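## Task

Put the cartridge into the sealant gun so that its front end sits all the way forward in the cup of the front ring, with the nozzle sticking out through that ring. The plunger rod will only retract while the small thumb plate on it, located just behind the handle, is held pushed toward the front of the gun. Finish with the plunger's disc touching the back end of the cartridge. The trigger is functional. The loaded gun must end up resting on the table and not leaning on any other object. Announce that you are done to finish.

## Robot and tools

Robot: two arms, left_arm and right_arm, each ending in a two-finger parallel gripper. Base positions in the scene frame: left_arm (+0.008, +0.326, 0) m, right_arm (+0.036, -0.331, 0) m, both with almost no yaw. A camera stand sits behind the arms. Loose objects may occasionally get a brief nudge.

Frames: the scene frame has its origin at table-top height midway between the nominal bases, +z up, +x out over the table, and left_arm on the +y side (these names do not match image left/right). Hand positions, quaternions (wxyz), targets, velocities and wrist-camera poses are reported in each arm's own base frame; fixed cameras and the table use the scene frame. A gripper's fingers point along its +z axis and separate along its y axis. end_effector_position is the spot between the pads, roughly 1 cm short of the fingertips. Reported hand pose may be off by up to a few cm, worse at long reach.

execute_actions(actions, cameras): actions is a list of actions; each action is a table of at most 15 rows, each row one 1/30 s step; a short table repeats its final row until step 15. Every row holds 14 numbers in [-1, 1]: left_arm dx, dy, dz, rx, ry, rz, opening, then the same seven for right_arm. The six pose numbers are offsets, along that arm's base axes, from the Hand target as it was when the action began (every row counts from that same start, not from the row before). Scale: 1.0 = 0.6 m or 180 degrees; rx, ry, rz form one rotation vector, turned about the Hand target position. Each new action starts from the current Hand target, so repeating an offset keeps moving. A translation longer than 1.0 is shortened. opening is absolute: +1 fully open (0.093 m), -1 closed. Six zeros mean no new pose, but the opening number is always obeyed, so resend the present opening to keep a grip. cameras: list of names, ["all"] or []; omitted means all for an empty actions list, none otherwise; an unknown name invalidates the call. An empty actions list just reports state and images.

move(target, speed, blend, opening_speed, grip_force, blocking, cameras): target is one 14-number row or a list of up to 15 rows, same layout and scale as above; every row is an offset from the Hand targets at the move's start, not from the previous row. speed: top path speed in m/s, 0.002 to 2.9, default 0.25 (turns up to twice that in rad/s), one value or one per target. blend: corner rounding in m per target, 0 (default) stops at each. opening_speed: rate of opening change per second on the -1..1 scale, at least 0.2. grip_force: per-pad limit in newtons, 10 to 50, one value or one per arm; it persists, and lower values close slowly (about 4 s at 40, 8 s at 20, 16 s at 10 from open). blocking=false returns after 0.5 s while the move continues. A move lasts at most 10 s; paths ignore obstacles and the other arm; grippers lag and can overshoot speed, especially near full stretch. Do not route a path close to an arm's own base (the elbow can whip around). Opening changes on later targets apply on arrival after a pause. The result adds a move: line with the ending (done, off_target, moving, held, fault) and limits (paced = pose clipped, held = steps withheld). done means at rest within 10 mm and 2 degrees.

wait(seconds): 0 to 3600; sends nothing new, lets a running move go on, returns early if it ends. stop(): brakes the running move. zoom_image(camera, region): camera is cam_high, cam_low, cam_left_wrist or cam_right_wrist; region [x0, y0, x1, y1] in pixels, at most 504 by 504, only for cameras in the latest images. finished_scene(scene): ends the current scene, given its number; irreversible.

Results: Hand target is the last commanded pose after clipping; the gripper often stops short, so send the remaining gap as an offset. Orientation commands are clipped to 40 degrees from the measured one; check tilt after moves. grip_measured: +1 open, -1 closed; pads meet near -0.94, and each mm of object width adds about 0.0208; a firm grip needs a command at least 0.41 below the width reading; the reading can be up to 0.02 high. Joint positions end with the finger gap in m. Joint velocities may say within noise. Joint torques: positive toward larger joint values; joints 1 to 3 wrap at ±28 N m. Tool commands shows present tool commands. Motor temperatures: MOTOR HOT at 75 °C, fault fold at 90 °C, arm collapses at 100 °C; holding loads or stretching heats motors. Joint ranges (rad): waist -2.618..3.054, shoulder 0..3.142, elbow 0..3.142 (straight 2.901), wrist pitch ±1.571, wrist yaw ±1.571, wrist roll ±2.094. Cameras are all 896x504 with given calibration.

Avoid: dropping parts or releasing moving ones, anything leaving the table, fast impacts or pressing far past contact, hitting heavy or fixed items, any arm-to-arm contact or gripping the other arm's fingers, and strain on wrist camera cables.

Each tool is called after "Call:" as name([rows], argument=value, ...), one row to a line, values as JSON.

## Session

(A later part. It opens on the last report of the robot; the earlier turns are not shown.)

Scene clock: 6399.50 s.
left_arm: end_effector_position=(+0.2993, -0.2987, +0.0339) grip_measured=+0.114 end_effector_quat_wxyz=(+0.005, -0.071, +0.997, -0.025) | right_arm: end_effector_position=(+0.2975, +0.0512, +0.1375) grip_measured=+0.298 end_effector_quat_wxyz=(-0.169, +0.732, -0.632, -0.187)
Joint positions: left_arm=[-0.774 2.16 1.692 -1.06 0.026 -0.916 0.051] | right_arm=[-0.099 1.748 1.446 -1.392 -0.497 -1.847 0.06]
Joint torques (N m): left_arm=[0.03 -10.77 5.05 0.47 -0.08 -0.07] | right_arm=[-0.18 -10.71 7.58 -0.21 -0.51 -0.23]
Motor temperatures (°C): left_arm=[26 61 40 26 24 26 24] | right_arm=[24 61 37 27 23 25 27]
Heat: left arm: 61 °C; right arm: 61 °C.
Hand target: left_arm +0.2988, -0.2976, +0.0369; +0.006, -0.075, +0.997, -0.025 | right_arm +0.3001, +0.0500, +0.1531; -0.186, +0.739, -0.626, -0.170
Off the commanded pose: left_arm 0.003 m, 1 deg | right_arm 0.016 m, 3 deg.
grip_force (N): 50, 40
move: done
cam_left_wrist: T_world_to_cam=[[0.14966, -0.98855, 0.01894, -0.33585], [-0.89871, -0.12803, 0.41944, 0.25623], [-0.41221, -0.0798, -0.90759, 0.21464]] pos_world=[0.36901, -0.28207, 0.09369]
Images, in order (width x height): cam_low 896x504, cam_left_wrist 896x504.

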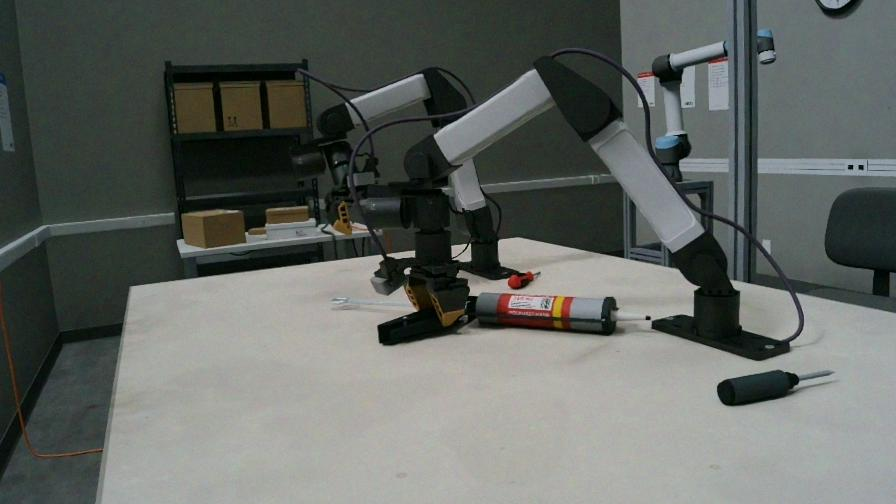

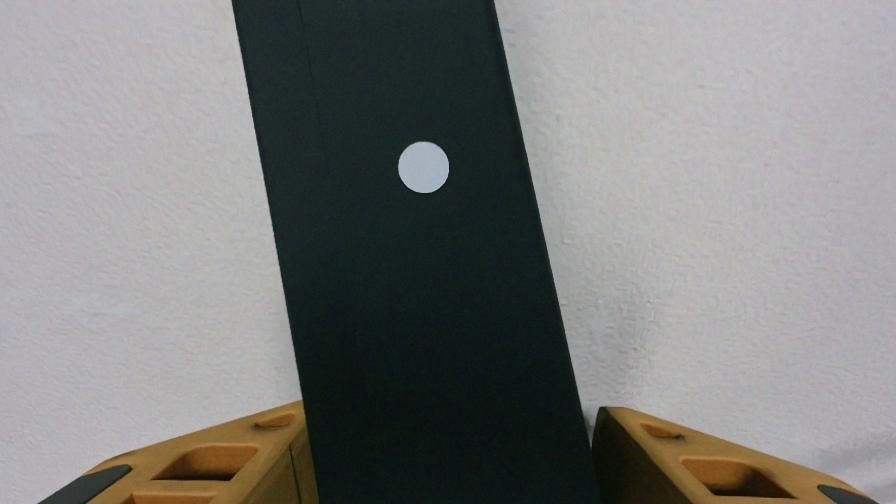

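Call:
move([
  [0.0, 0.0, 0.0, 0, 0, 0, 1.0, 0, 0, 0, 0, 0, 0, 0.3],
  [0.02, -0.03, 0.22, 0, 0, 0, 1.0, 0, 0, 0, 0, 0, 0, 0.3],
], speed=[0.05,0.12], opening_speed=1.0, cameras=["cam_left_wrist", "cam_low", "cam_high"])

Call:
zoom_image(camera="cam_low", region=[440, 260, 680, 390])

Scene clock: 6408.53 s.
left_arm: end_effector_position=(+0.3108, -0.3123, +0.1729) grip_measured=+1.000 end_effector_quat_wxyz=(+0.029, -0.072, +0.996, -0.054) | right_arm: end_effector_position=(+0.2975, +0.0512, +0.1375) grip_measured=+0.298 end_effector_quat_wxyz=(-0.169, +0.732, -0.632, -0.187)
Joint positions: left_arm=[-0.777 2.197 2.306 -1.561 0.028 -0.922 0.093] | right_arm=[-0.099 1.748 1.446 -1.392 -0.497 -1.847 0.06]
Joint torques (N m): left_arm=[-0.64 -8.29 7.25 0.55 -0.11 -0.08] | right_arm=[-0.13 -10.66 7.65 -0.21 -0.5 -0.21]
Motor temperatures (°C): left_arm=[26 61 39 26 24 26 25] | right_arm=[24 61 37 27 23 25 27]
Heat: left arm: 61 °C; right arm: 61 °C.
Hand target: left_arm +0.3109, -0.3156, +0.1688; +0.006, -0.075, +0.997, -0.025 | right_arm +0.3001, +0.0500, +0.1531; -0.186, +0.739, -0.626, -0.170
Off the commanded pose: left_arm 0.005 m, 4 deg | right_arm 0.016 m, 3 deg.
joint sent to its limit (left arm) — joint 4 (wrist pitch), lower limit. The joint targets are off in orientation, not in position.
grip_force (N): 50, 40
move: off_target (left_arm)
cam_left_wrist: T_world_to_cam=[[0.14988, -0.98538, 0.081, -0.36353], [-0.9192, -0.1087, 0.37849, 0.22593], [-0.36415, -0.13118, -0.92206, 0.316]] pos_world=[0.37723, -0.2922, 0.2353]
Images, in order (width x height): cam_high 896x504, cam_low 896x504, cam_left_wrist 896x504.

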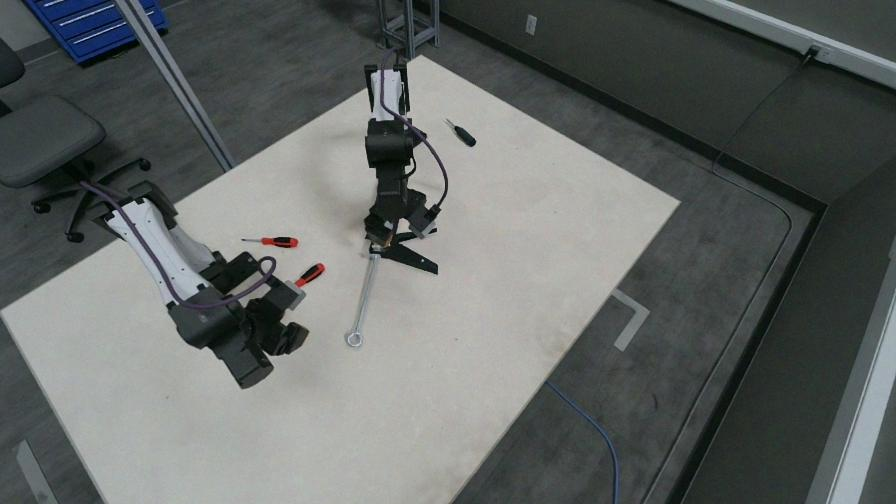

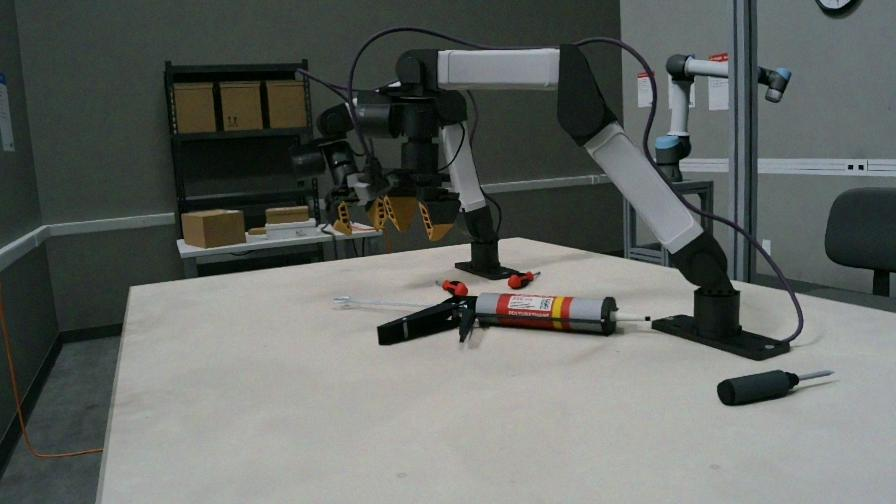

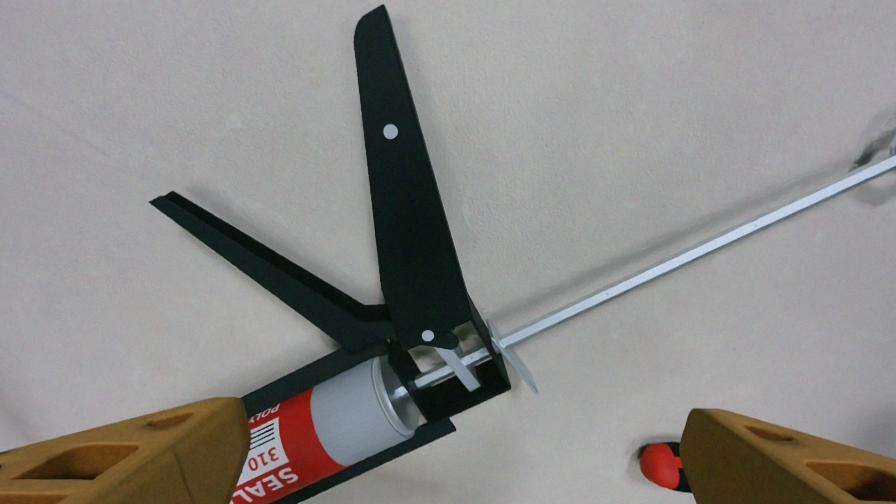

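Scaled by 2.100 from the camera's image (finer frame: 1280x720).

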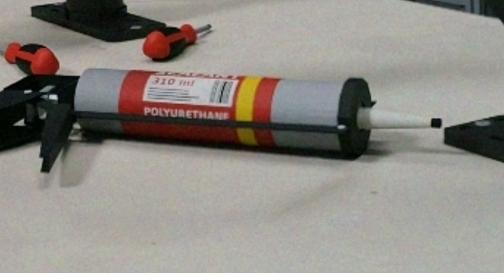

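Call:
zoom_image(camera="cam_left_wrist", region=[300, 280, 560, 480])

Call:
zoom_image(camera="cam_low", region=[560, 270, 680, 350])

Scaled by 1.938 from the camera's image (finer frame: 1280x720).

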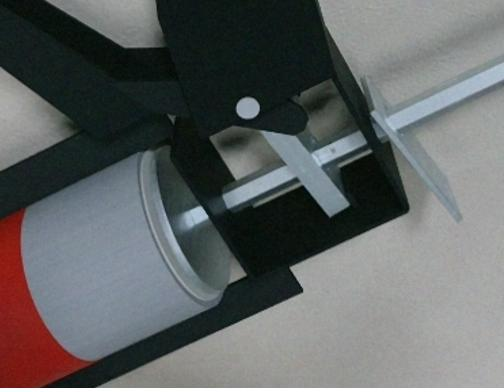

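Scaled by 4.200 from the camera's image (finer frame: 1280x720).

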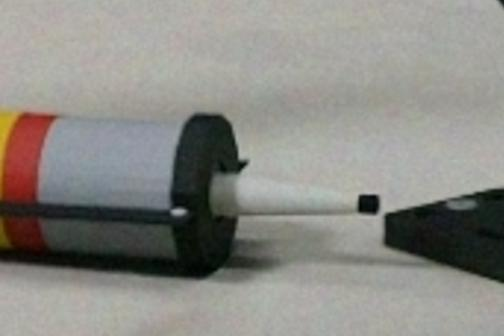

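Call:
move(target=[-0.28, 0.166, -0.06, 0, 0, -0.352, 1.0, 0, 0, 0, 0, 0, 0, 0.3], speed=0.15, cameras=["cam_left_wrist", "cam_low"])

Scene clock: 6438.73 s.
left_arm: end_effector_position=(+0.1434, -0.2125, +0.1271) grip_measured=+1.000 end_effector_quat_wxyz=(-0.026, +0.451, +0.892, -0.012) | right_arm: end_effector_position=(+0.2975, +0.0512, +0.1375) grip_measured=+0.298 end_effector_quat_wxyz=(-0.169, +0.732, -0.632, -0.187)
Joint positions: left_arm=[-0.948 1.542 1.27 -1.333 0.045 -0.012 0.093] | right_arm=[-0.099 1.748 1.446 -1.392 -0.497 -1.847 0.06]
Joint torques (N m): left_arm=[-0.39 -7.51 4.96 0.54 0.04 0.17] | right_arm=[-0.23 -10.61 7.64 -0.19 -0.54 -0.21]
Motor temperatures (°C): left_arm=[26 57 41 26 24 26 24] | right_arm=[24 61 38 27 23 25 27]
Heat: left arm: 57 °C; right arm: 61 °C.
Hand target: left_arm +0.1428, -0.2160, +0.1329; -0.008, +0.460, +0.888, -0.025 | right_arm +0.3001, +0.0500, +0.1531; -0.186, +0.739, -0.626, -0.170
Off the commanded pose: left_arm 0.007 m, 3 deg | right_arm 0.016 m, 3 deg.
grip_force (N): 50, 40
move: off_target (left_arm)
cam_left_wrist: T_world_to_cam=[[-0.79988, -0.60002, 0.01304, -0.00967], [-0.52932, 0.71554, 0.45588, 0.20975], [-0.28286, 0.35775, -0.88995, 0.31399]] pos_world=[0.1921, -0.26821, 0.18394]
Images, in order (width x height): cam_low 896x504, cam_left_wrist 896x504.

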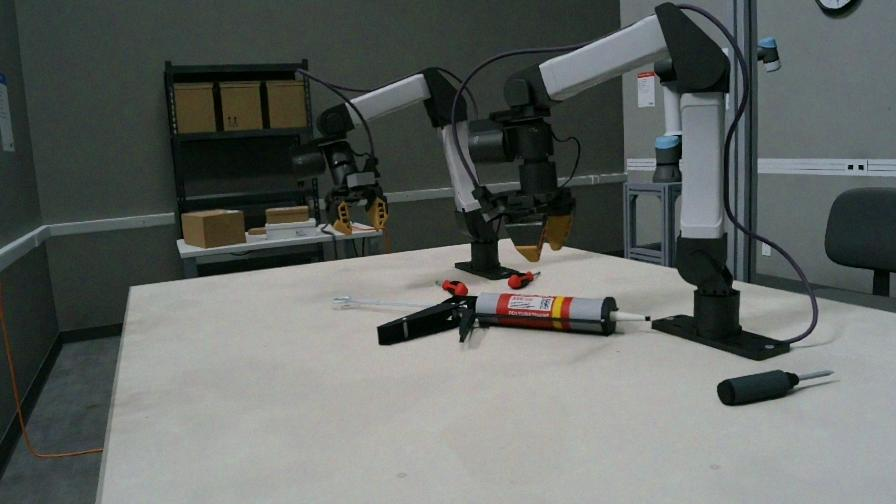

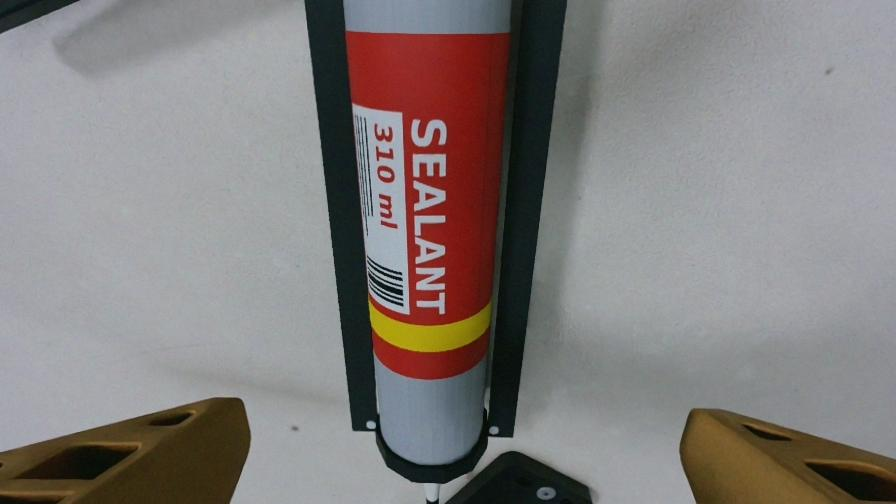

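Call:
move([
  [0.006, 0.006, -0.12, 0, 0, -0.016, 1.0, 0, 0, 0, 0, 0, 0, 0.3],
  [0.006, 0.006, -0.178, 0, 0, -0.016, 1.0, 0, 0, 0, 0, 0, 0, 0.3],
], speed=[0.12,0.05], cameras=["cam_left_wrist"])

Scene clock: 6463.20 s.
left_arm: end_effector_position=(+0.1421, -0.2074, +0.0392) grip_measured=+1.000 end_effector_quat_wxyz=(-0.014, +0.479, +0.878, -0.018) | right_arm: end_effector_position=(+0.2975, +0.0512, +0.1375) grip_measured=+0.298 end_effector_quat_wxyz=(-0.169, +0.732, -0.632, -0.187)
Joint positions: left_arm=[-0.94 1.572 0.941 -0.949 0.045 0.059 0.093] | right_arm=[-0.099 1.748 1.446 -1.392 -0.497 -1.847 0.06]
Joint torques (N m): left_arm=[0.69 -2.92 3.32 1.15 0.05 0.15] | right_arm=[-0.06 -10.58 7.64 -0.21 -0.54 -0.22]
Motor temperatures (°C): left_arm=[26 55 39 26 24 26 24] | right_arm=[24 61 38 26 23 25 27]
Heat: left arm: 55 °C; right arm: 61 °C.
Hand target: left_arm +0.1464, -0.2124, +0.0261; -0.008, +0.482, +0.876, -0.025 | right_arm +0.3001, +0.0500, +0.1531; -0.186, +0.739, -0.626, -0.170
Off the commanded pose: left_arm 0.015 m, 1 deg | right_arm 0.016 m, 3 deg.
grip_force (N): 50, 40
move: off_target (left_arm)
cam_left_wrist: T_world_to_cam=[[-0.83618, -0.54827, 0.0141, 0.00944], [-0.48983, 0.75813, 0.43048, 0.24967], [-0.24671, 0.35305, -0.90249, 0.22795]] pos_world=[0.18643, -0.26459, 0.09811]

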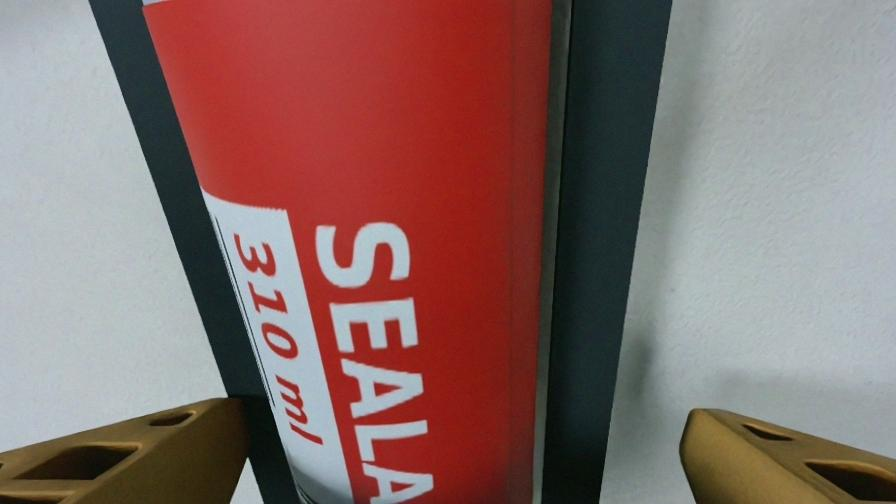

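Call:
move([
  [0.0, 0.0, 0.05, 0, 0, 0, 1.0, 0, 0, 0, 0, 0, 0, 0.3],
  [0.012, 0.004, 0.05, 0, 0, -0.006, 1.0, 0, 0, 0, 0, 0, 0, 0.3],
  [0.012, 0.004, -0.01, 0, 0, -0.006, 1.0, 0, 0, 0, 0, 0, 0, 0.3],
], speed=[0.08,0.05, 0.06], cameras=["cam_left_wrist"])

Scene clock: 6473.40 s.
left_arm: end_effector_position=(+0.1520, -0.2084, +0.0253) grip_measured=+1.000 end_effector_quat_wxyz=(-0.007, +0.487, +0.873, -0.021) | right_arm: end_effector_position=(+0.2975, +0.0512, +0.1375) grip_measured=+0.298 end_effector_quat_wxyz=(-0.169, +0.732, -0.632, -0.187)
Joint positions: left_arm=[-0.911 1.608 0.918 -0.877 0.045 0.106 0.093] | right_arm=[-0.099 1.748 1.446 -1.392 -0.497 -1.847 0.06]
Joint torques (N m): left_arm=[0.73 -3.93 4.63 0.66 0.05 0.14] | right_arm=[-0.14 -10.69 7.62 -0.19 -0.53 -0.21]
Motor temperatures (°C): left_arm=[26 52 39 26 24 26 24] | right_arm=[24 61 38 26 23 25 27]
Heat: left arm: 52 °C; right arm: 61 °C.
Hand target: left_arm +0.1536, -0.2100, +0.0201; -0.009, +0.490, +0.871, -0.025 | right_arm +0.3001, +0.0500, +0.1531; -0.186, +0.739, -0.626, -0.170
Off the commanded pose: left_arm 0.006 m, 1 deg | right_arm 0.016 m, 3 deg.
grip_force (N): 50, 40
move: done
cam_left_wrist: T_world_to_cam=[[-0.84598, -0.53305, 0.0132, 0.02206], [-0.4798, 0.77181, 0.41725, 0.26287], [-0.23261, 0.34665, -0.9087, 0.21489]] pos_world=[0.19477, -0.26562, 0.0853]

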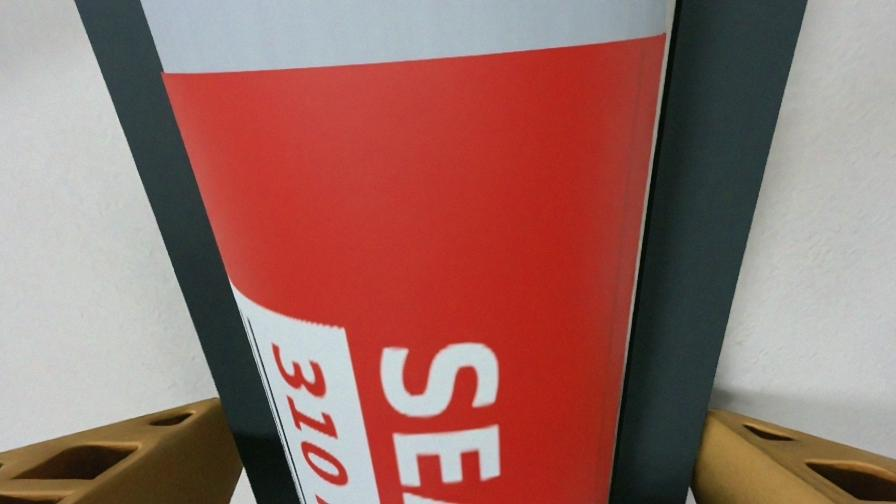

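Call:
move([
  [0.0, 0.0, 0.0, 0, 0, 0, 0.3, 0, 0, 0, 0, 0, 0, 0.3],
  [0.25, 0.07, 0.012, 0, 0, -0.16, 0.3, 0, 0, 0, 0, 0, 0, 0.3],
], speed=[0.08,0.07], cameras=["cam_low", "cam_high", "cam_left_wrist"])

Scene clock: 6484.87 s.
left_arm: end_effector_position=(+0.3058, -0.1682, +0.0275) grip_measured=+0.579 end_effector_quat_wxyz=(+0.000, +0.685, +0.729, -0.009) | right_arm: end_effector_position=(+0.2975, +0.0512, +0.1375) grip_measured=+0.298 end_effector_quat_wxyz=(-0.169, +0.732, -0.632, -0.187)
Joint positions: left_arm=[-0.494 1.937 1.331 -0.969 0.018 1.014 0.073] | right_arm=[-0.099 1.748 1.446 -1.392 -0.497 -1.847 0.06]
Joint torques (N m): left_arm=[0.69 -6.5 7.43 -0.13 0.16 0.23] | right_arm=[-0.17 -10.69 7.66 -0.2 -0.56 -0.23]
Motor temperatures (°C): left_arm=[26 50 39 26 24 26 24] | right_arm=[24 61 38 26 23 25 27]
Heat: left arm: 50 °C; right arm: 61 °C.
Hand target: left_arm +0.3036, -0.1680, +0.0272; -0.015, +0.691, +0.722, -0.022 | right_arm +0.3001, +0.0500, +0.1531; -0.186, +0.739, -0.626, -0.170
Off the commanded pose: left_arm 0.002 m, 2 deg | right_arm 0.016 m, 3 deg.
grip_force (N): 50, 40
move: done
cam_left_wrist: T_world_to_cam=[[-0.99733, -0.07077, -0.01804, 0.29843], [-0.0719, 0.9081, 0.41253, 0.2032], [-0.01281, 0.41272, -0.91077, 0.18267]] pos_world=[0.31459, -0.2388, 0.08793]
Images, in order (width x height): cam_high 896x504, cam_low 896x504, cam_left_wrist 896x504.

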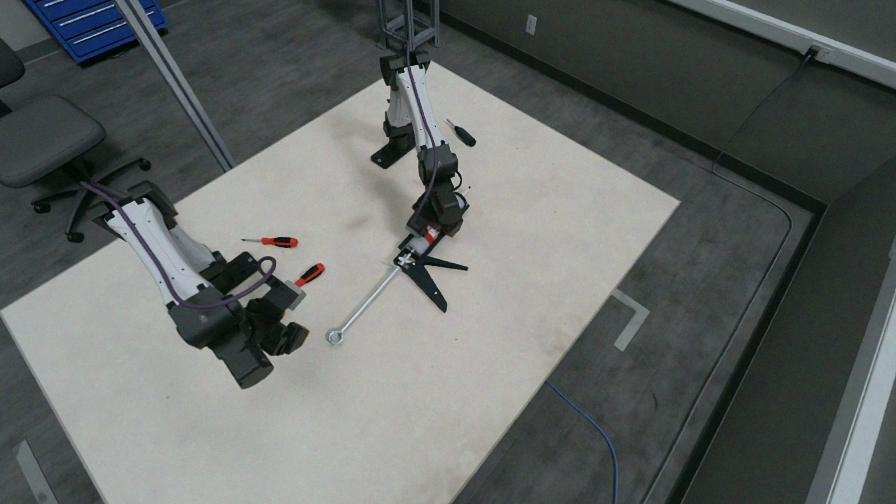

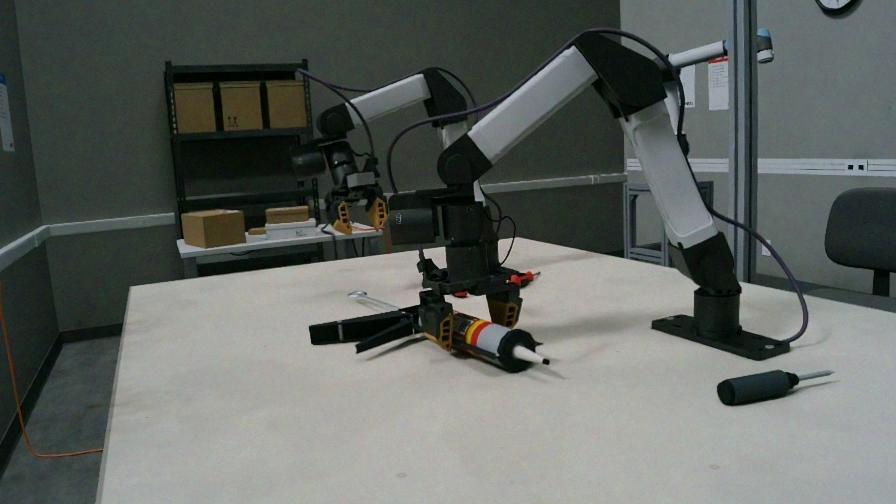

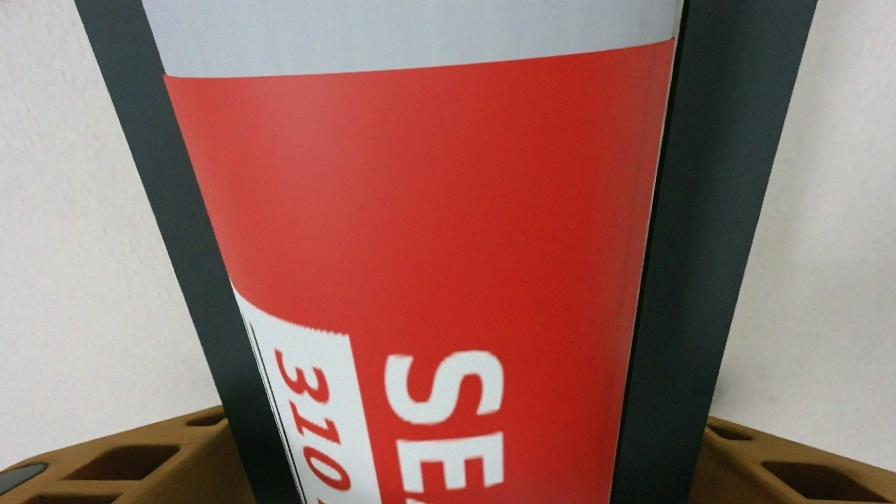

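Call:
move([
  [0.0, 0.0, 0.0, 0, 0, 0, 1.0, 0, 0, 0, 0, 0, 0, 0.3],
  [0.0, 0.0, 0.1, 0, 0, 0, 1.0, 0, 0, 0, 0, 0, 0, 0.3],
  [0.0, 0.11, 0.16, 0, 0, 0, 1.0, 0, 0, 0, 0, 0, 0, 0.3],
], speed=[0.08,0.1,0.15], cameras=["cam_low", "cam_left_wrist"])

Call:
zoom_image(camera="cam_left_wrist", region=[330, 200, 580, 450])

Call:
zoom_image(camera="cam_low", region=[440, 300, 580, 390])

Scene clock: 6520.67 s.
left_arm: end_effector_position=(+0.2994, -0.1009, +0.1056) grip_measured=+1.000 end_effector_quat_wxyz=(-0.038, +0.686, +0.726, -0.030) | right_arm: end_effector_position=(+0.2975, +0.0512, +0.1375) grip_measured=+0.298 end_effector_quat_wxyz=(-0.169, +0.732, -0.632, -0.187)
Joint positions: left_arm=[-0.313 1.829 1.502 -1.338 0.022 1.201 0.093] | right_arm=[-0.099 1.748 1.446 -1.392 -0.497 -1.847 0.06]
Joint torques (N m): left_arm=[0.39 -10.04 7.45 -0.09 0.05 0.2] | right_arm=[-0.14 -10.76 7.65 -0.19 -0.53 -0.2]
Motor temperatures (°C): left_arm=[26 49 41 26 24 27 25] | right_arm=[24 61 39 26 23 25 27]
Heat: left arm: 49 °C; right arm: 61 °C.
Hand target: left_arm +0.3036, -0.1019, +0.1233; -0.015, +0.691, +0.722, -0.022 | right_arm +0.3001, +0.0500, +0.1531; -0.186, +0.739, -0.626, -0.170
Off the commanded pose: left_arm 0.018 m, 3 deg | right_arm 0.016 m, 3 deg.
grip_force (N): 50, 40
move: off_target (left_arm)
cam_left_wrist: T_world_to_cam=[[-0.9957, -0.0659, 0.06504, 0.28942], [-0.03104, 0.89935, 0.43613, 0.0937], [-0.08724, 0.43224, -0.89753, 0.24885]] pos_world=[0.3128, -0.17276, 0.16366]

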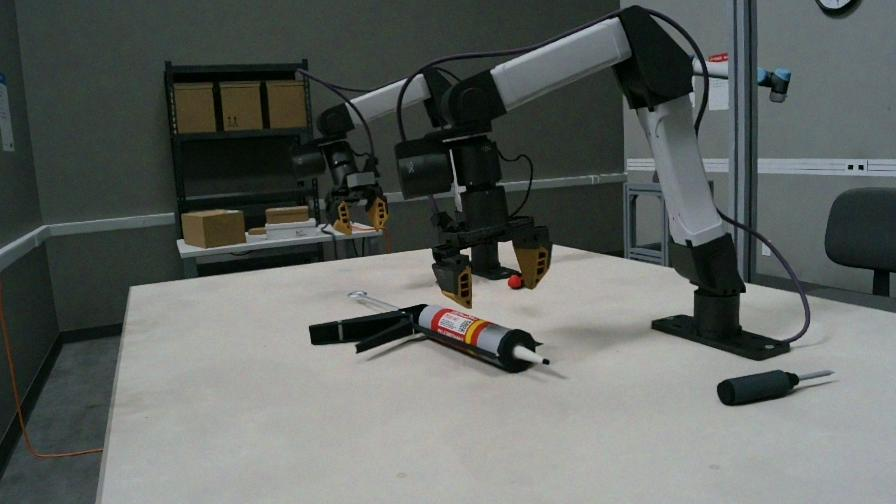

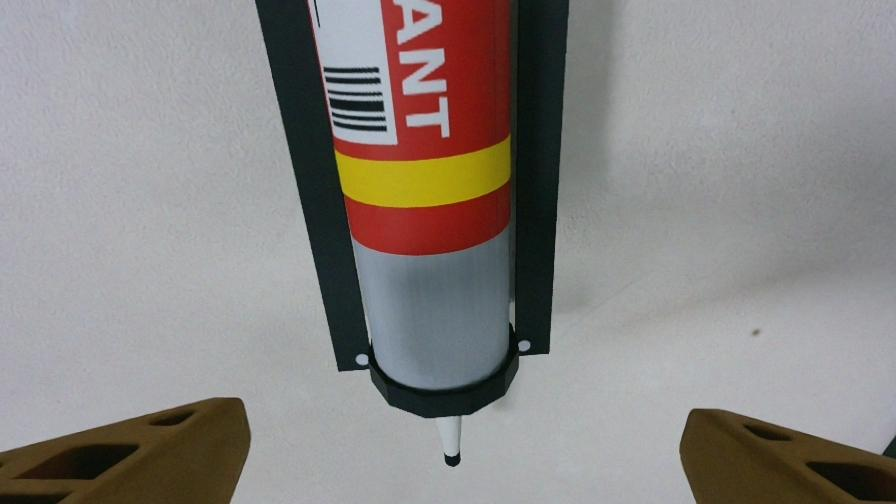

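Scaled by 2.016 from the camera's image (finer frame: 1280x720).

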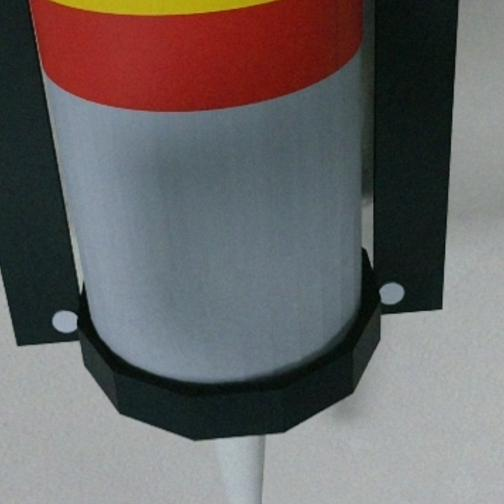

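Scaled by 3.600 from the camera's image (finer frame: 1280x720).

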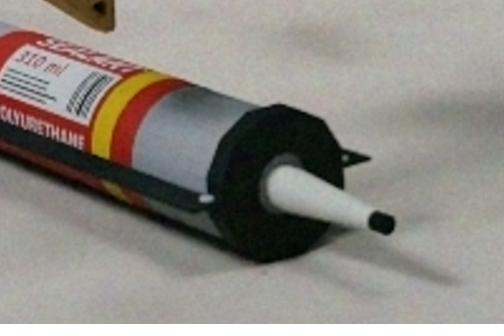

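Call:
move([
  [0.02, -0.05, 0.06, 0, 0, 0.1, 1.0, 0, 0, 0, 0, 0, 0, 0.3],
  [0.16, -0.348, 0.03, 0, 0, 0.525, 1.0, 0, 0, 0, 0, 0, 0, 0.3],
], speed=[0.1,0.2], blend=0.02, cameras=["cam_left_wrist"])

Call:
zoom_image(camera="cam_left_wrist", region=[330, 290, 520, 440])

Scene clock: 6552.23 s.
left_arm: end_effector_position=(+0.3982, -0.3087, +0.1486) grip_measured=+1.000 end_effector_quat_wxyz=(+0.066, -0.056, +0.993, -0.081) | right_arm: end_effector_position=(+0.2975, +0.0512, +0.1375) grip_measured=+0.298 end_effector_quat_wxyz=(-0.169, +0.732, -0.632, -0.187)
Joint positions: left_arm=[-0.646 2.464 2.662 -1.562 0.039 -0.764 0.093] | right_arm=[-0.099 1.748 1.446 -1.392 -0.497 -1.847 0.06]
Joint torques (N m): left_arm=[-0.24 -9.37 7.35 0.75 -0.13 -0.07] | right_arm=[-0.06 -10.58 7.73 -0.19 -0.54 -0.22]
Motor temperatures (°C): left_arm=[26 54 42 26 24 27 24] | right_arm=[24 61 39 26 23 25 27]
Heat: left arm: 54 °C; right arm: 61 °C.
Hand target: left_arm +0.3996, -0.3107, +0.1413; +0.006, -0.061, +0.998, -0.025 | right_arm +0.3001, +0.0500, +0.1531; -0.186, +0.739, -0.626, -0.170
Off the commanded pose: left_arm 0.008 m, 9 deg | right_arm 0.016 m, 3 deg.
joint sent to its limit (left arm) — joint 4 (wrist pitch), lower limit. The joint targets are off in orientation, not in position.
grip_force (N): 50, 40
move: off_target (left_arm)
cam_left_wrist: T_world_to_cam=[[0.1139, -0.9836, 0.13981, -0.36487], [-0.94889, -0.06601, 0.30863, 0.35132], [-0.29434, -0.16782, -0.94085, 0.28954]] pos_world=[0.46015, -0.2871, 0.215]

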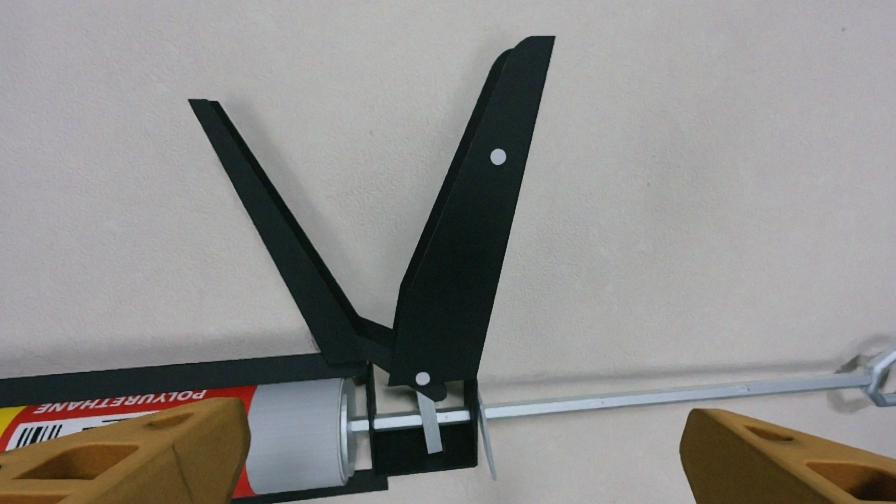

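Scaled by 2.653 from the camera's image (finer frame: 1280x720).

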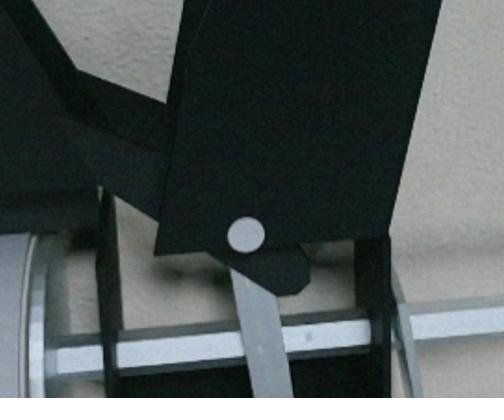

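Call:
move(target=[-0.025, 0.0, -0.1, 0, 0, -0.008, 1.0, 0, 0, 0, 0, 0, 0, 0.3], speed=0.12, cameras=["cam_left_wrist"])

Scene clock: 6577.00 s.
left_arm: end_effector_position=(+0.3822, -0.3072, +0.0933) grip_measured=+1.000 end_effector_quat_wxyz=(+0.006, -0.050, +0.998, -0.031) | right_arm: end_effector_position=(+0.2975, +0.0512, +0.1375) grip_measured=+0.298 end_effector_quat_wxyz=(-0.169, +0.732, -0.632, -0.187)
Joint positions: left_arm=[-0.663 2.525 2.562 -1.557 0.039 -0.764 0.093] | right_arm=[-0.099 1.748 1.446 -1.392 -0.497 -1.847 0.06]
Joint torques (N m): left_arm=[-0.39 -9.91 5.7 0.68 -0.15 0.03] | right_arm=[-0.05 -10.61 7.47 -0.24 -0.55 -0.23]
Motor temperatures (°C): left_arm=[26 53 41 26 24 26 24] | right_arm=[24 61 39 26 23 25 27]
Heat: left arm: 53 °C; right arm: 61 °C.
Hand target: left_arm +0.3847, -0.3107, +0.0813; +0.006, -0.048, +0.998, -0.025 | right_arm +0.3001, +0.0500, +0.1531; -0.186, +0.739, -0.626, -0.170
Off the commanded pose: left_arm 0.013 m, 1 deg | right_arm 0.016 m, 3 deg.
grip_force (N): 50, 40
move: off_target (left_arm)
cam_left_wrist: T_world_to_cam=[[0.1079, -0.99362, 0.0327, -0.34461], [-0.90555, -0.08465, 0.41571, 0.32106], [-0.41029, -0.07447, -0.90891, 0.30308]] pos_world=[0.45227, -0.29266, 0.15328]

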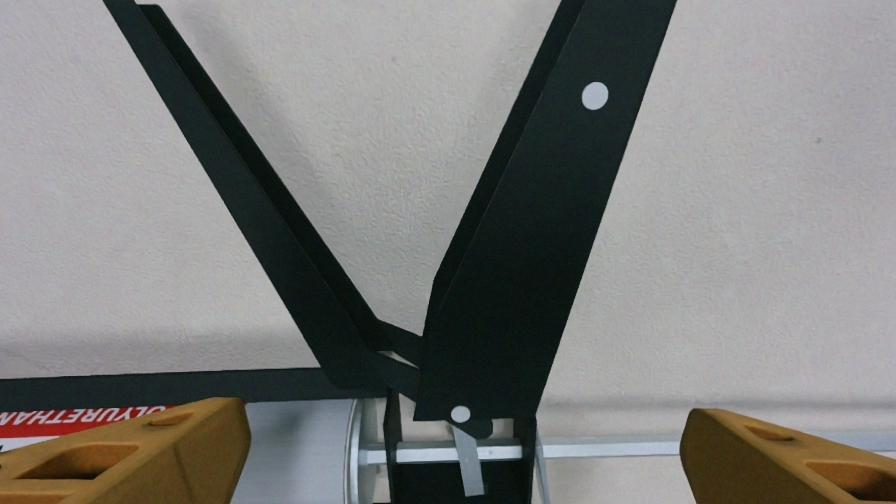

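Call:
move([
  [-0.036, 0.006, -0.02, 0, 0, 0, 1.0, 0, 0, 0, 0, 0, 0, 0.3],
], speed=0.12, cameras=["cam_left_wrist"])

Scene clock: 6583.93 s.
left_arm: end_effector_position=(+0.3580, -0.3033, +0.0473) grip_measured=+1.000 end_effector_quat_wxyz=(-0.018, -0.042, +0.999, -0.004) | right_arm: end_effector_position=(+0.2975, +0.0512, +0.1375) grip_measured=+0.298 end_effector_quat_wxyz=(-0.169, +0.732, -0.632, -0.187)
Joint positions: left_arm=[-0.692 2.444 2.229 -1.378 0.031 -0.775 0.093] | right_arm=[-0.099 1.748 1.446 -1.392 -0.497 -1.847 0.06]
Joint torques (N m): left_arm=[0.2 -15.8 5.05 0.51 -0.09 -0.12] | right_arm=[-0.1 -10.61 7.6 -0.22 -0.55 -0.23]
Motor temperatures (°C): left_arm=[26 54 41 26 24 26 24] | right_arm=[24 61 39 26 23 25 27]
Heat: left arm: 54 °C; right arm: 61 °C.
Hand target: left_arm +0.3630, -0.3070, +0.0692; +0.006, -0.049, +0.998, -0.025 | right_arm +0.3001, +0.0500, +0.1531; -0.186, +0.739, -0.626, -0.170
Off the commanded pose: left_arm 0.023 m, 4 deg | right_arm 0.016 m, 3 deg.
grip_force (N): 50, 40
move: off_target (left_arm)
cam_left_wrist: T_world_to_cam=[[0.09112, -0.99555, -0.024, -0.32863], [-0.88442, -0.09198, 0.45754, 0.30684], [-0.45771, -0.02046, -0.88887, 0.28413]] pos_world=[0.43136, -0.29313, 0.10428]

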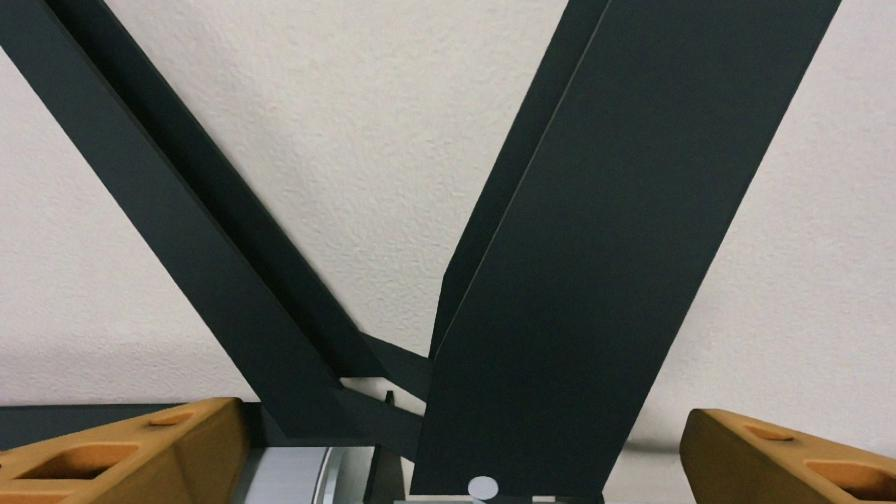

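Call:
move([
  [0.0, 0.004, -0.055, 0, 0, 0, 1.0, 0, 0, 0, 0, 0, 0, 0.3],
], speed=0.08, cameras=["cam_left_wrist"])

Scene clock: 6591.40 s.
left_arm: end_effector_position=(+0.3569, -0.3024, +0.0408) grip_measured=+1.000 end_effector_quat_wxyz=(-0.006, -0.042, +0.999, -0.015) | right_arm: end_effector_position=(+0.2975, +0.0512, +0.1375) grip_measured=+0.298 end_effector_quat_wxyz=(-0.169, +0.732, -0.632, -0.187)
Joint positions: left_arm=[-0.692 2.39 2.108 -1.277 0.031 -0.775 0.093] | right_arm=[-0.099 1.748 1.446 -1.392 -0.497 -1.847 0.06]
Joint torques (N m): left_arm=[0.58 -11.89 3.59 1 -0.11 -0.06] | right_arm=[-0.13 -10.62 7.64 -0.22 -0.53 -0.23]
Motor temperatures (°C): left_arm=[26 58 40 26 24 26 24] | right_arm=[24 61 39 26 23 25 27]
Heat: left arm: 58 °C; right arm: 61 °C.
Hand target: left_arm +0.3631, -0.3046, +0.0363; +0.006, -0.049, +0.998, -0.025 | right_arm +0.3001, +0.0500, +0.1531; -0.186, +0.739, -0.626, -0.170
Off the commanded pose: left_arm 0.008 m, 2 deg | right_arm 0.016 m, 3 deg.
grip_force (N): 50, 40
move: done
cam_left_wrist: T_world_to_cam=[[0.09188, -0.99577, -0.00064, -0.32898], [-0.8958, -0.08294, 0.43665, 0.31655], [-0.43486, -0.03955, -0.89963, 0.26429]] pos_world=[0.42872, -0.29088, 0.09933]

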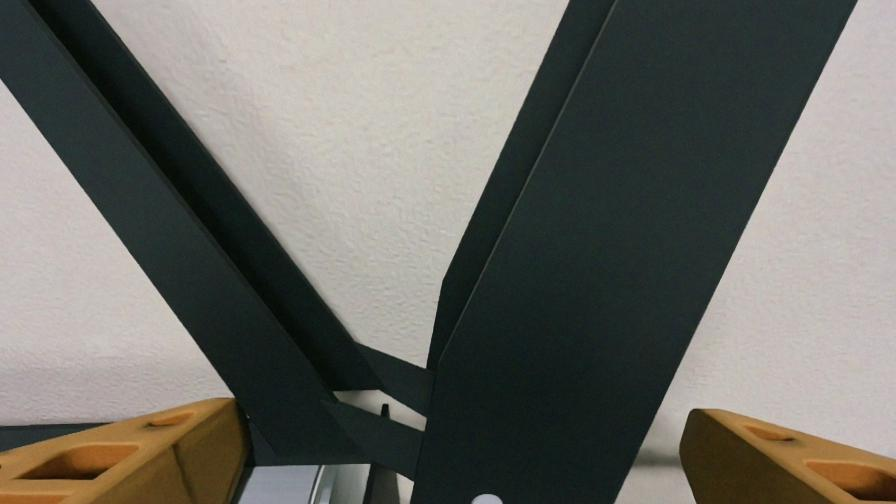

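Call:
move([
  [0.0, 0.0, 0.045, 0, 0, 0, 1.0, 0, 0, 0, 0, 0, 0, 0.3],
  [0.006, 0.012, 0.045, 0, 0, 0, 1.0, 0, 0, 0, 0, 0, 0, 0.3],
  [0.006, 0.012, -0.005, 0, 0, 0, 1.0, 0, 0, 0, 0, 0, 0, 0.3],
], speed=0.08, cameras=["cam_left_wrist"])

Scene clock: 6613.40 s.
left_arm: end_effector_position=(+0.3651, -0.2956, +0.0306) grip_measured=+1.000 end_effector_quat_wxyz=(+0.001, -0.050, +0.999, -0.016) | right_arm: end_effector_position=(+0.2975, +0.0512, +0.1375) grip_measured=+0.298 end_effector_quat_wxyz=(-0.169, +0.732, -0.632, -0.187)
Joint positions: left_arm=[-0.673 2.389 2.065 -1.223 0.023 -0.774 0.093] | right_arm=[-0.099 1.748 1.446 -1.392 -0.497 -1.847 0.06]
Joint torques (N m): left_arm=[0.29 -12.4 4.78 0.65 -0.03 0.1] | right_arm=[0.01 -10.69 7.61 -0.2 -0.51 -0.22]
Motor temperatures (°C): left_arm=[26 63 39 26 24 26 24] | right_arm=[24 61 40 26 23 25 27]
Heat: left arm: 63 °C; right arm: 61 °C.
Hand target: left_arm +0.3666, -0.2975, +0.0333; +0.006, -0.048, +0.998, -0.025 | right_arm +0.3001, +0.0500, +0.1531; -0.186, +0.739, -0.626, -0.170
Off the commanded pose: left_arm 0.004 m, 1 deg | right_arm 0.016 m, 3 deg.
grip_force (N): 50, 40
move: done
cam_left_wrist: T_world_to_cam=[[0.10912, -0.99403, 0.00179, -0.32893], [-0.90071, -0.09811, 0.42319, 0.32663], [-0.42049, -0.04779, -0.90604, 0.25148]] pos_world=[0.43584, -0.2829, 0.09022]

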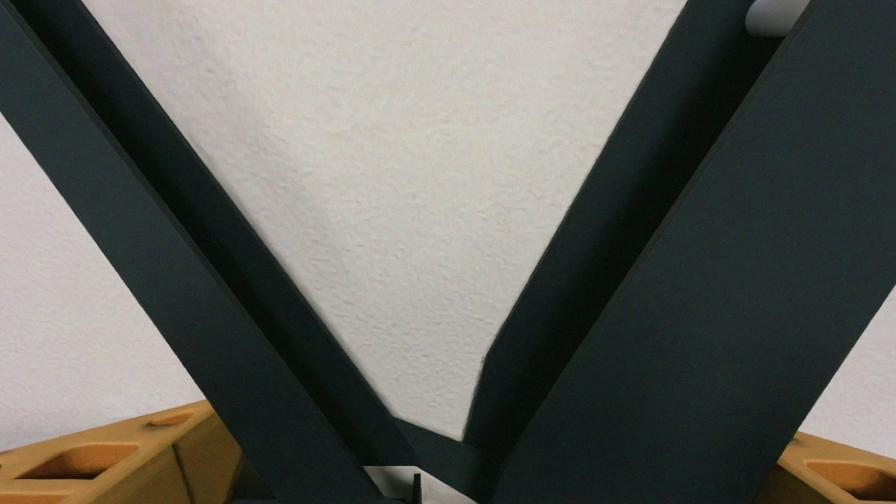

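Call:
move(target=[0.0, 0.0, 0.0, 0, 0, 0, 0.1, 0, 0, 0, 0, 0, 0, 0.3], speed=0.05, grip_force=[22, 40], cameras=["cam_left_wrist"])

Scene clock: 6620.37 s.
left_arm: end_effector_position=(+0.3684, -0.2973, +0.0304) grip_measured=+0.629 end_effector_quat_wxyz=(+0.007, -0.045, +0.999, -0.021) | right_arm: end_effector_position=(+0.2975, +0.0512, +0.1375) grip_measured=+0.298 end_effector_quat_wxyz=(-0.169, +0.732, -0.632, -0.187)
Joint positions: left_arm=[-0.671 2.389 2.063 -1.206 0.023 -0.762 0.075] | right_arm=[-0.099 1.748 1.446 -1.392 -0.497 -1.847 0.06]
Joint torques (N m): left_arm=[0.13 -12.4 4.83 0.47 -0.01 -0.03] | right_arm=[-0.18 -10.61 7.72 -0.2 -0.53 -0.24]
Motor temperatures (°C): left_arm=[26 64 39 26 24 26 24] | right_arm=[24 61 40 26 23 25 27]
Heat: left arm: 64 °C; right arm: 61 °C.
Hand target: left_arm +0.3667, -0.2974, +0.0333; +0.006, -0.049, +0.998, -0.025 | right_arm +0.3001, +0.0500, +0.1531; -0.186, +0.739, -0.626, -0.170
Off the commanded pose: left_arm 0.003 m, 1 deg | right_arm 0.016 m, 3 deg.
grip_force (N): 22, 40
move: done
cam_left_wrist: T_world_to_cam=[[0.09949, -0.99496, 0.01244, -0.32803], [-0.90676, -0.0855, 0.41289, 0.3358], [-0.40974, -0.05236, -0.9107, 0.24735]] pos_world=[0.43848, -0.28471, 0.09069]

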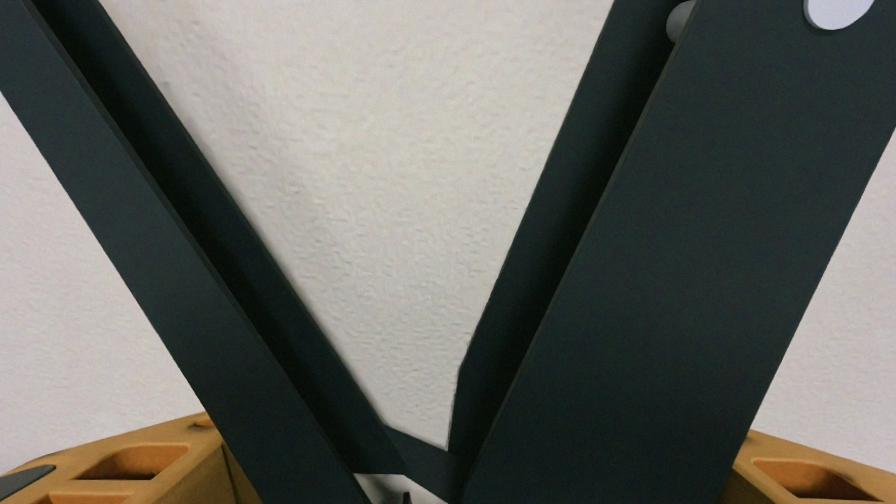

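Call:
move(target=[0.0, 0.0, 0.0, 0, 0, 0, 0.1, 0, 0, 0, 0, 0, 0, 0.3], speed=0.05, grip_force=[35, 40], cameras=["cam_left_wrist"])

Scene clock: 6626.13 s.
left_arm: end_effector_position=(+0.3685, -0.2974, +0.0304) grip_measured=+0.590 end_effector_quat_wxyz=(+0.007, -0.045, +0.999, -0.021) | right_arm: end_effector_position=(+0.2975, +0.0512, +0.1375) grip_measured=+0.298 end_effector_quat_wxyz=(-0.169, +0.732, -0.632, -0.187)
Joint positions: left_arm=[-0.671 2.389 2.063 -1.206 0.023 -0.762 0.074] | right_arm=[-0.099 1.748 1.446 -1.392 -0.497 -1.847 0.06]
Joint torques (N m): left_arm=[0.06 -12.53 4.86 0.49 -0.03 -0.01] | right_arm=[-0.06 -10.71 7.5 -0.22 -0.55 -0.23]
Motor temperatures (°C): left_arm=[26 65 39 26 24 26 24] | right_arm=[24 61 40 26 23 25 27]
Heat: left arm: 65 °C; right arm: 61 °C.
Hand target: left_arm +0.3667, -0.2974, +0.0333; +0.006, -0.049, +0.998, -0.025 | right_arm +0.3001, +0.0500, +0.1531; -0.186, +0.739, -0.626, -0.170
Off the commanded pose: left_arm 0.003 m, 1 deg | right_arm 0.016 m, 3 deg.
grip_force (N): 35, 40
move: done
cam_left_wrist: T_world_to_cam=[[0.09948, -0.99496, 0.01269, -0.32805], [-0.90691, -0.08541, 0.41258, 0.33602], [-0.40941, -0.05255, -0.91083, 0.2472]] pos_world=[0.43858, -0.28471, 0.09069]

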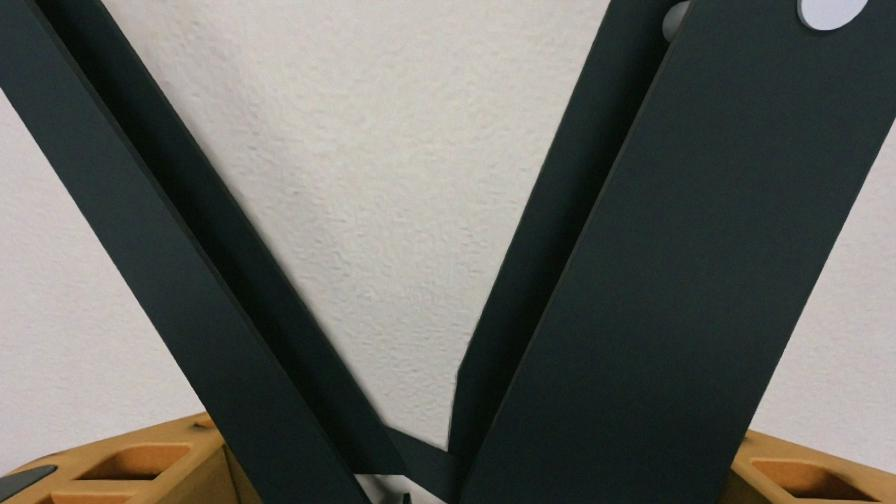

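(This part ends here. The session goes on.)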